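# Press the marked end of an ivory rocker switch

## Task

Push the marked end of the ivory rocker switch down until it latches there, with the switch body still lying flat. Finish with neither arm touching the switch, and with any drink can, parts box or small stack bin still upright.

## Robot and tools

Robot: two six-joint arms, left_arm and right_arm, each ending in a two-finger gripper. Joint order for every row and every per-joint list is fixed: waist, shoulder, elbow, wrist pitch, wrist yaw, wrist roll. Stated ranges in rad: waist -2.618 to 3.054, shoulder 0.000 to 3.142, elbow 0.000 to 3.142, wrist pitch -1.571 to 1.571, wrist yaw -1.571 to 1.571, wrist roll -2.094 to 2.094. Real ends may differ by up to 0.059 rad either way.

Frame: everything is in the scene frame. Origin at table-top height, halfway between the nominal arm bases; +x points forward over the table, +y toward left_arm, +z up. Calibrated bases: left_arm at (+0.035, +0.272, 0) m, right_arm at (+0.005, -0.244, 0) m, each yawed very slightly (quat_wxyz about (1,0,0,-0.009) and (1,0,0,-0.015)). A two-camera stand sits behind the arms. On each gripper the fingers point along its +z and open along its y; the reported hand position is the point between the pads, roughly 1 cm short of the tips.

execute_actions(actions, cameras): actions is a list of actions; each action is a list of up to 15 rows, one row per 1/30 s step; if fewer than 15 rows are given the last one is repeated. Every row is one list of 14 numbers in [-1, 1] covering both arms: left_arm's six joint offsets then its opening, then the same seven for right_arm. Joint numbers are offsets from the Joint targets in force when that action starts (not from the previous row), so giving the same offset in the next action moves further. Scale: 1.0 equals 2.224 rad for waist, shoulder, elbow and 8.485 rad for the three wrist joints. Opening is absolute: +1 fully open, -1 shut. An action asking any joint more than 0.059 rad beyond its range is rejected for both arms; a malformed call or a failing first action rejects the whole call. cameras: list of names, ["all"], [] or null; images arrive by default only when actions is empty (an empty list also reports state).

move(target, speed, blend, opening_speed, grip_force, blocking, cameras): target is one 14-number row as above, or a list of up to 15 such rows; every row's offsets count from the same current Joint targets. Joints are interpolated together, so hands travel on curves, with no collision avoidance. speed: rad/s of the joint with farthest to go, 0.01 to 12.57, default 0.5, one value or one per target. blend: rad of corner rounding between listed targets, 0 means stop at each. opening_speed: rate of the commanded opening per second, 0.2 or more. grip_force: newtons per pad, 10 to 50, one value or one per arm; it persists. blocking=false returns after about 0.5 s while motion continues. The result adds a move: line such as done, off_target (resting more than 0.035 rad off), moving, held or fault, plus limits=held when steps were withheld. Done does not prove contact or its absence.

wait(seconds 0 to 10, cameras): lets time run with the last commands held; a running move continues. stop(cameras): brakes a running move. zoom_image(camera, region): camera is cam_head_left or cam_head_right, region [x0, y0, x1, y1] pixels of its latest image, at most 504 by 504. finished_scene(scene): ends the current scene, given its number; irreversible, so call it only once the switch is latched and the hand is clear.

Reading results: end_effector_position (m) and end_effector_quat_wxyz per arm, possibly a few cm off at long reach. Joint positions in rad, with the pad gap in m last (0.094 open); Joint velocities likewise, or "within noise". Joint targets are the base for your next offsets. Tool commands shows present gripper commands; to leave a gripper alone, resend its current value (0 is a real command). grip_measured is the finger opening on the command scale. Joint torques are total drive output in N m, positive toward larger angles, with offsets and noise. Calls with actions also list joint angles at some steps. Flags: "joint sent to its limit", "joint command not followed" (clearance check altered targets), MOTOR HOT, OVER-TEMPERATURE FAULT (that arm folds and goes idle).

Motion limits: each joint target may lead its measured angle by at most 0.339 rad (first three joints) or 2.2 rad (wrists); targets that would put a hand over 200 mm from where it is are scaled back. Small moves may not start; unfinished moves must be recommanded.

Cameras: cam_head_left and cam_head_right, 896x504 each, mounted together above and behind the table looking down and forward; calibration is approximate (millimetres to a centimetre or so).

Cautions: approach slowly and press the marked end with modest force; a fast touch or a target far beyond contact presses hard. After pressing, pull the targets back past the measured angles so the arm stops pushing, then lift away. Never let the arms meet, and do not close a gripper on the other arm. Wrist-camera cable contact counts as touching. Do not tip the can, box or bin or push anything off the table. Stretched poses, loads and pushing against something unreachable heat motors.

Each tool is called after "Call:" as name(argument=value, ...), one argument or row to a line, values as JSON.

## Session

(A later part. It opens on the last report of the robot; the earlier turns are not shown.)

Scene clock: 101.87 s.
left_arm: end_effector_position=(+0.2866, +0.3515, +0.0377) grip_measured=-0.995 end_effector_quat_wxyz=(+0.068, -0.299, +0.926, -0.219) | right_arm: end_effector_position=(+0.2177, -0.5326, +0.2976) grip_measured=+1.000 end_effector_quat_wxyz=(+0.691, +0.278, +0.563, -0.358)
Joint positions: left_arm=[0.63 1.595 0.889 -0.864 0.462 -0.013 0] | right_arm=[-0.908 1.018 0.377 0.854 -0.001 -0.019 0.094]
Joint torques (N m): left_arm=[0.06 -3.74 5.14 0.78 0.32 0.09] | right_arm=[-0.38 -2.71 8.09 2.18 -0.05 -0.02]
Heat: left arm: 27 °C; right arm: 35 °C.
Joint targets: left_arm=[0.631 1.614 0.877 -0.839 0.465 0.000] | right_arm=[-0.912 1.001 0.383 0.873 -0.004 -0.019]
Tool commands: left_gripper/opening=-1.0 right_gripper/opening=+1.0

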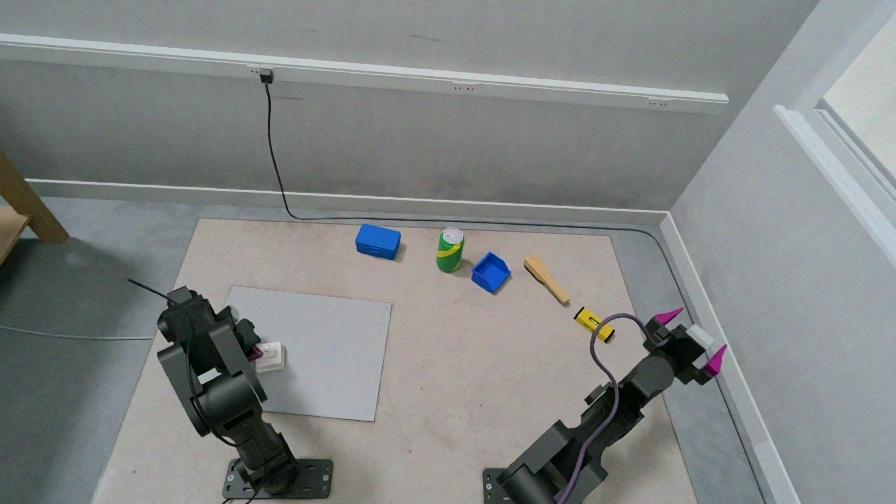

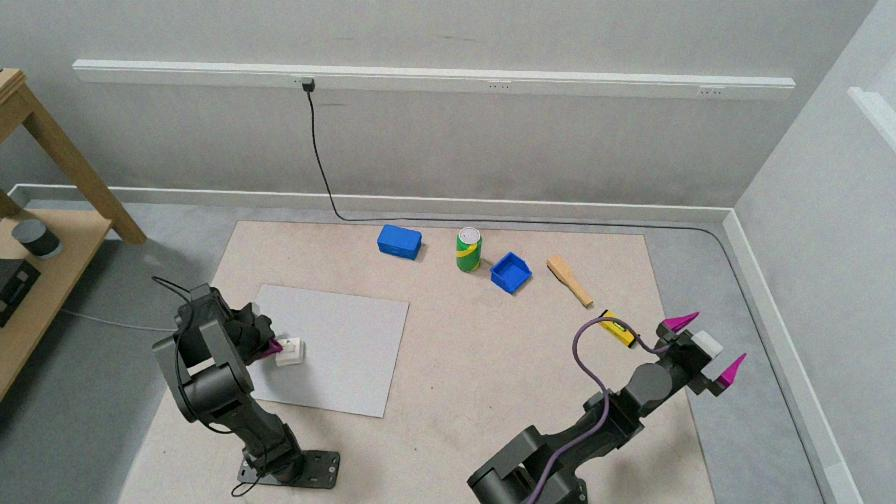

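Call:
move(
  target=[-0.00899,-0.02923,0.08273,-0.02805,0,0,-1,0,0,0,0,0,0,1],
  cameras=["all"],
  speed=0.2,
)

Call:
zoom_image(
  camera="cam_head_left",
  region=[235, 310, 305, 380],
)

Call:
zoom_image(
  camera="cam_head_right",
  region=[250, 310, 320, 380],
)

Scene clock: 105.50 s.
left_arm: end_effector_position=(+0.2890, +0.3495, +0.0757) grip_measured=-0.995 end_effector_quat_wxyz=(+0.047, -0.298, +0.926, -0.225) | right_arm: end_effector_position=(+0.2177, -0.5326, +0.2976) grip_measured=+1.000 end_effector_quat_wxyz=(+0.691, +0.278, +0.563, -0.358)
Joint positions: left_arm=[0.618 1.581 1.037 -1.068 0.462 -0.013 0] | right_arm=[-0.908 1.018 0.377 0.854 -0.001 -0.019 0.094]
Joint torques (N m): left_arm=[-0.58 -8.18 8.77 0.37 0.32 0.09] | right_arm=[-0.38 -2.7 8.08 2.18 -0.05 -0.02]
Heat: left arm: 27 °C; right arm: 35 °C.
Joint targets: left_arm=[0.611 1.549 1.061 -1.077 0.465 0.000] | right_arm=[-0.912 1.001 0.383 0.873 -0.004 -0.019]
move: done

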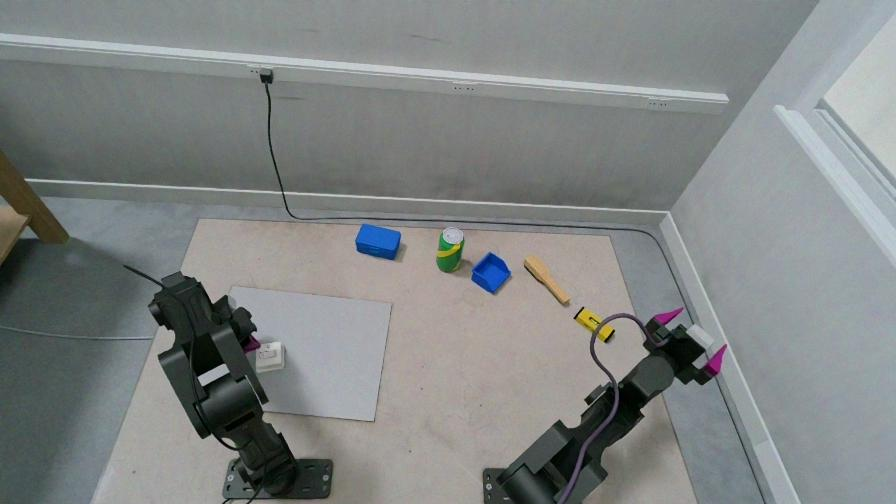

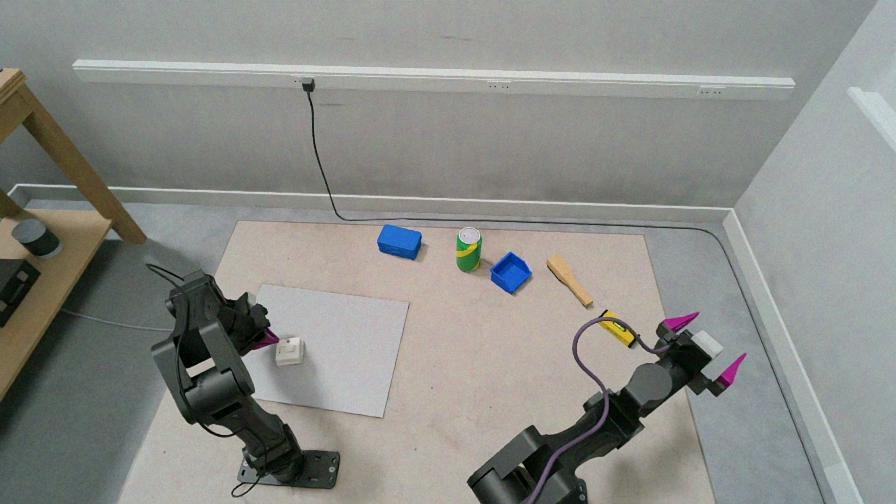

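Scaled by 7.200 from the camera's 896x504 image, which has a finer 1280x720 frame.

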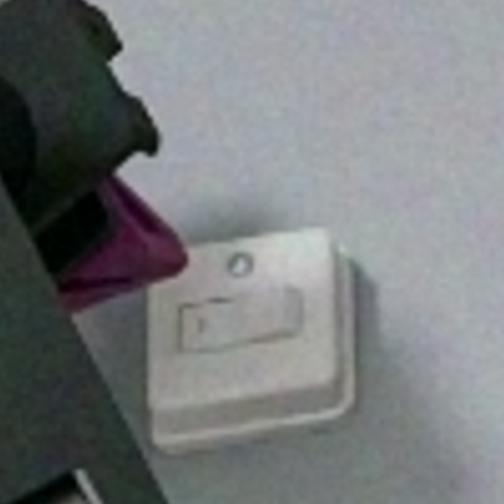

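Scaled by 7.200 from the camera's 896x504 image, which has a finer 1280x720 frame.

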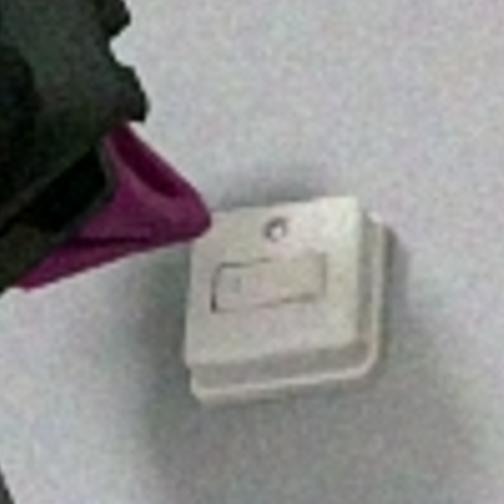

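Call:
move(
  target=[0,0,0,0,0,0,-1,0.3642,0.2864,0.3830,-0.2406,-0.0526,0.0022,-1],
  cameras=["all"],
  speed=0.7,
)

Call:
zoom_image(
  camera="cam_head_left",
  region=[420, 240, 600, 420],
)

Call:
zoom_image(
  camera="cam_head_right",
  region=[420, 240, 600, 420],
)

Scene clock: 115.03 s.
left_arm: end_effector_position=(+0.2889, +0.3495, +0.0757) grip_measured=-0.995 end_effector_quat_wxyz=(+0.047, -0.298, +0.926, -0.225) | right_arm: end_effector_position=(+0.2910, -0.2056, +0.1023) grip_measured=-0.996 end_effector_quat_wxyz=(+0.009, +0.065, +0.975, +0.213)
Joint positions: left_arm=[0.618 1.581 1.037 -1.069 0.462 -0.013 0] | right_arm=[-0.104 1.622 1.199 -1.159 -0.43 -0.003 0]
Joint torques (N m): left_arm=[-0.65 -8.18 8.7 0.35 0.36 0.09] | right_arm=[0.12 -4.38 9.55 0.22 -0.5 0.01]
Heat: left arm: 28 °C; right arm: 35 °C.
Joint targets: left_arm=[0.611 1.549 1.061 -1.077 0.465 0.000] | right_arm=[-0.102 1.638 1.235 -1.168 -0.451 0.000]
move: off_target (right_arm); right_arm: the elbow is farthest, 0.036 rad from its target

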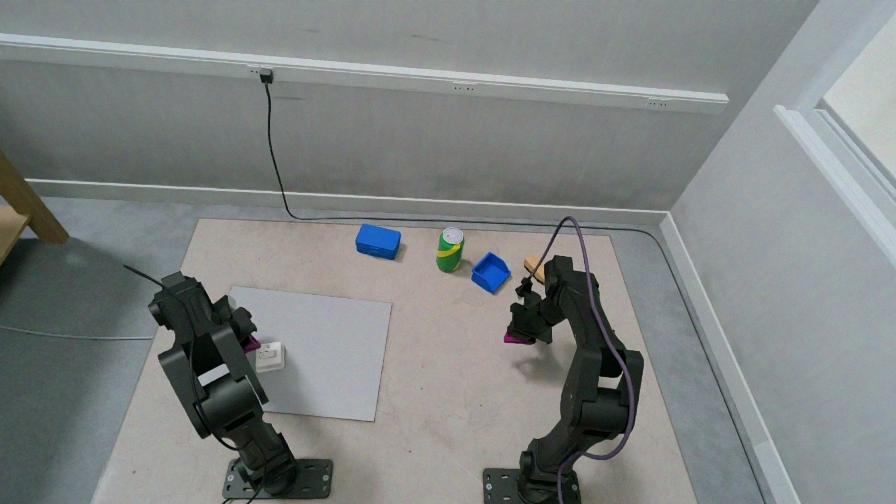

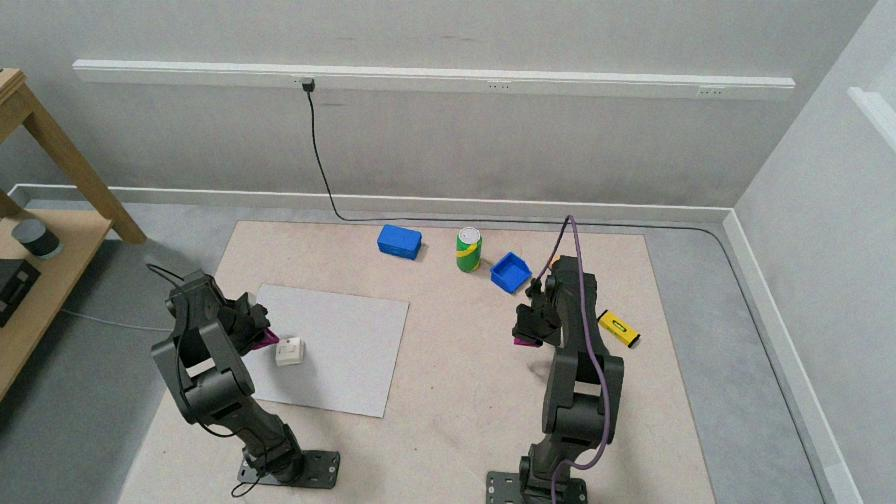

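Scaled by 2.800 from the camera's 896x504 image, which has a finer 1280x720 frame.

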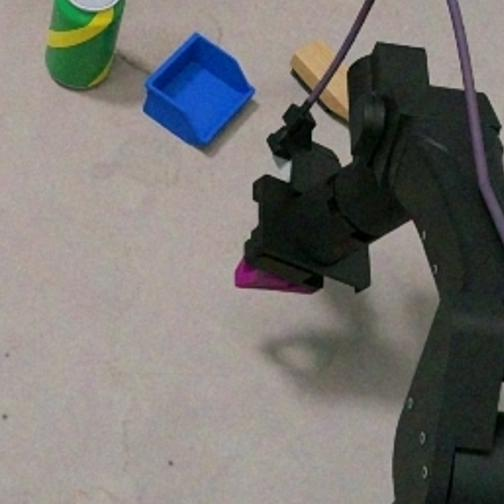

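Scaled by 2.800 from the camera's 896x504 image, which has a finer 1280x720 frame.

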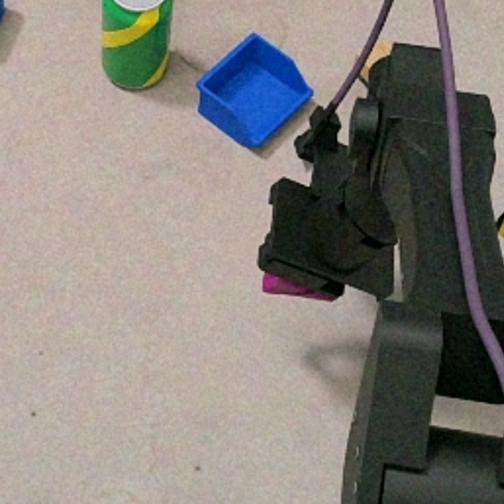

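Call:
zoom_image(
  camera="cam_head_left",
  region=[480, 310, 550, 380],
)

Call:
zoom_image(
  camera="cam_head_right",
  region=[490, 310, 560, 380],
)

Scaled by 7.200 from the camera's 896x504 image, which has a finer 1280x720 frame.

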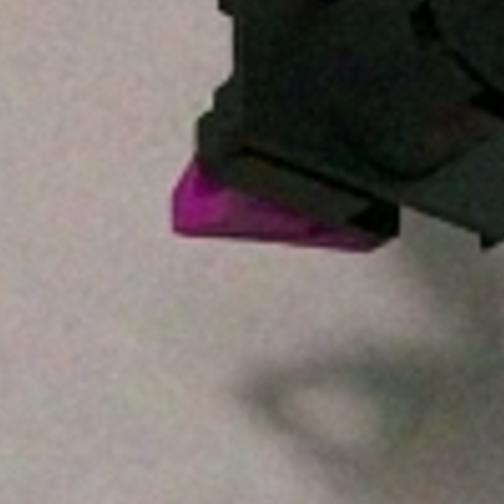

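Scaled by 7.200 from the camera's 896x504 image, which has a finer 1280x720 frame.

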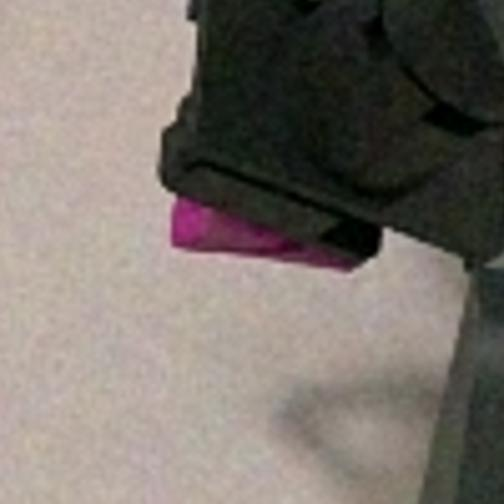

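Call:
move(
  target=[-0.1848,0.1996,0.2801,-0.0222,0,0,-1,0.1623,0.1727,0.2248,-0.0132,0,0,-1],
  cameras=["all"],
  speed=0.5,
)

Call:
zoom_image(
  camera="cam_head_left",
  region=[240, 260, 480, 400],
)

Call:
zoom_image(
  camera="cam_head_right",
  region=[240, 260, 480, 400],
)

Scene clock: 161.17 s.
left_arm: end_effector_position=(+0.4170, +0.2616, +0.1110) grip_measured=-0.995 end_effector_quat_wxyz=(+0.019, -0.095, +0.969, -0.227) | right_arm: end_effector_position=(+0.3580, -0.0817, +0.1094) grip_measured=-0.996 end_effector_quat_wxyz=(-0.025, -0.114, +0.970, +0.214)
Joint positions: left_arm=[0.199 1.971 1.656 -1.256 0.46 -0.013 0] | right_arm=[0.261 2 1.698 -1.27 -0.434 -0.002 0]
Joint torques (N m): left_arm=[0.01 -7.42 9.51 0.45 0.36 0.09] | right_arm=[-0.32 -7.25 9.66 0.22 -0.46 0]
Heat: left arm: 28 °C; right arm: 34 °C.
Joint targets: left_arm=[0.200 1.994 1.684 -1.266 0.465 0.000] | right_arm=[0.259 2.022 1.735 -1.280 -0.450 0.000]
move: off_target (right_arm); right_arm: the elbow is farthest, 0.037 rad from its target

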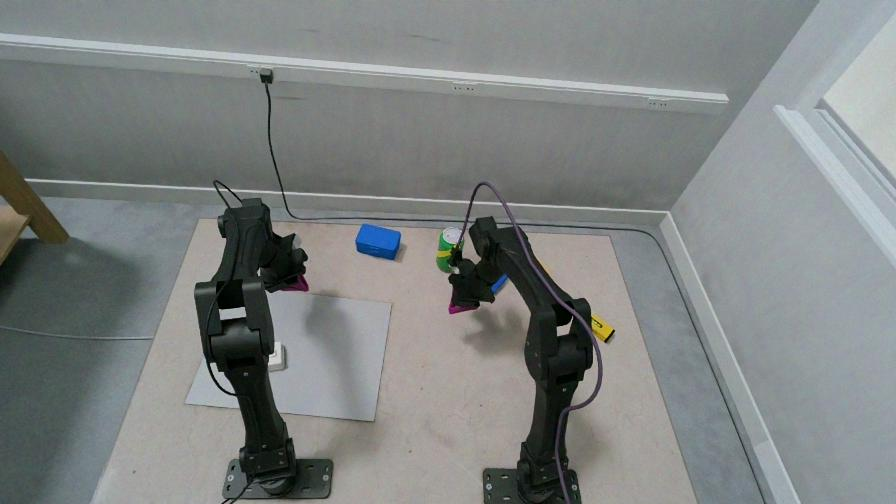

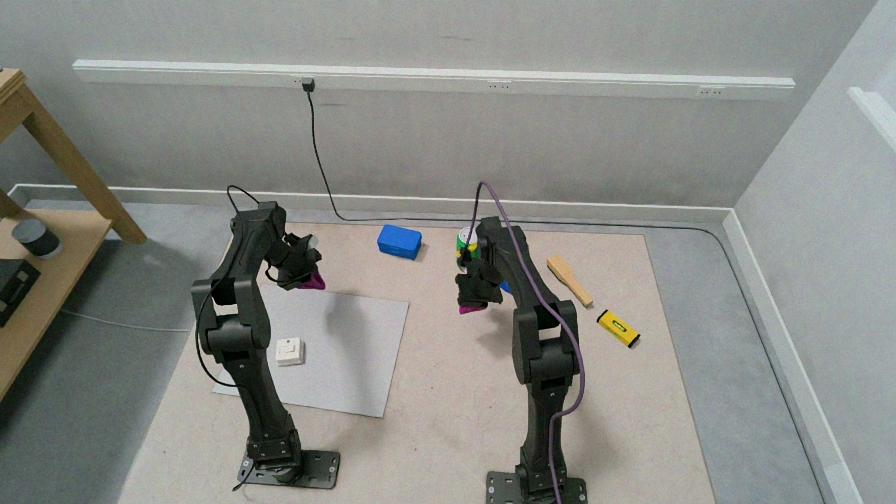

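Scaled by 2.100 from the camera's 896x504 image, which has a finer 1280x720 frame.

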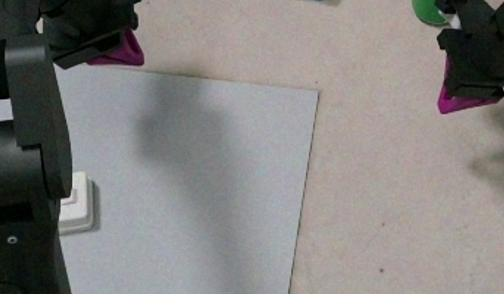

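Scaled by 2.100 from the camera's 896x504 image, which has a finer 1280x720 frame.

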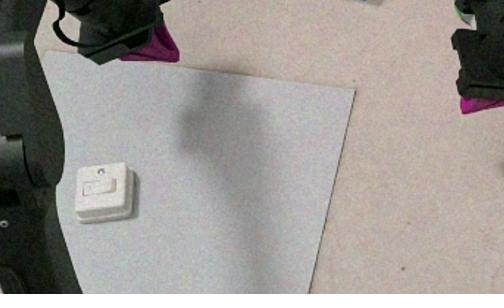

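Call:
zoom_image(
  camera="cam_head_left",
  region=[270, 250, 340, 320],
)

Call:
zoom_image(
  camera="cam_head_right",
  region=[280, 250, 350, 320],
)

Call:
zoom_image(
  camera="cam_head_left",
  region=[430, 270, 500, 340],
)

Call:
zoom_image(
  camera="cam_head_right",
  region=[440, 270, 510, 340],
)

Scaled by 7.200 from the camera's 896x504 image, which has a finer 1280x720 frame.

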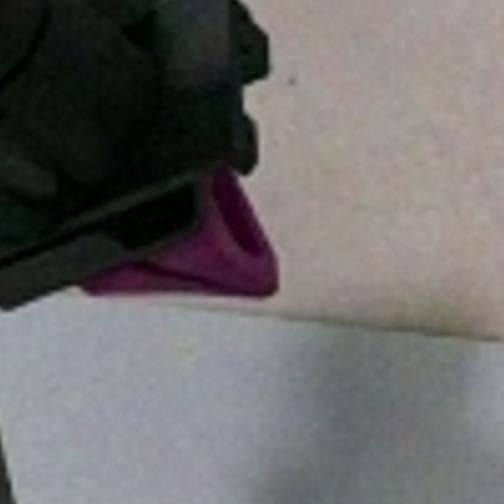

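Scaled by 7.200 from the camera's 896x504 image, which has a finer 1280x720 frame.

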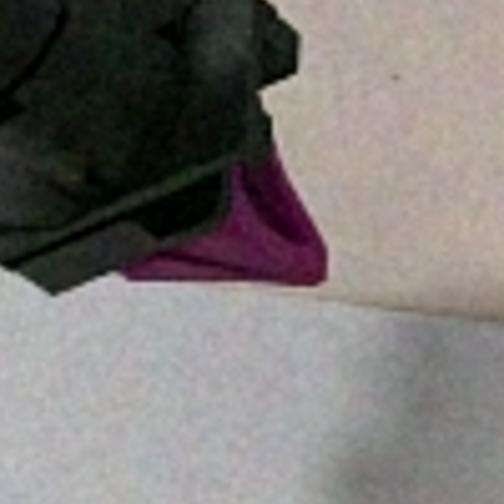

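Scaled by 7.200 from the camera's 896x504 image, which has a finer 1280x720 frame.

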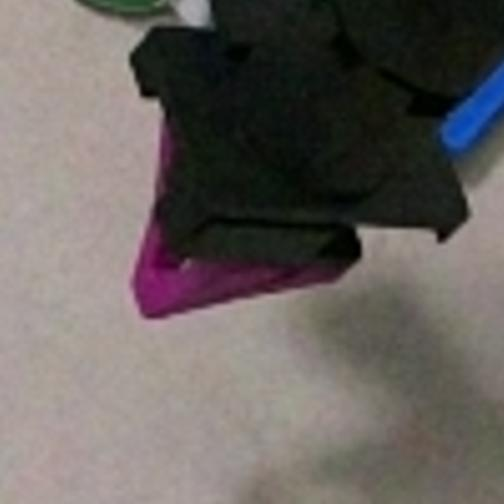

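Scaled by 7.200 from the camera's 896x504 image, which has a finer 1280x720 frame.

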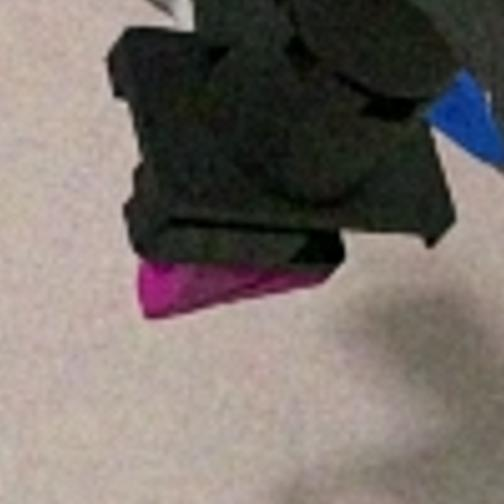

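Call:
finished_scene(
  scene=1,
)

The scene is finished: the task was done.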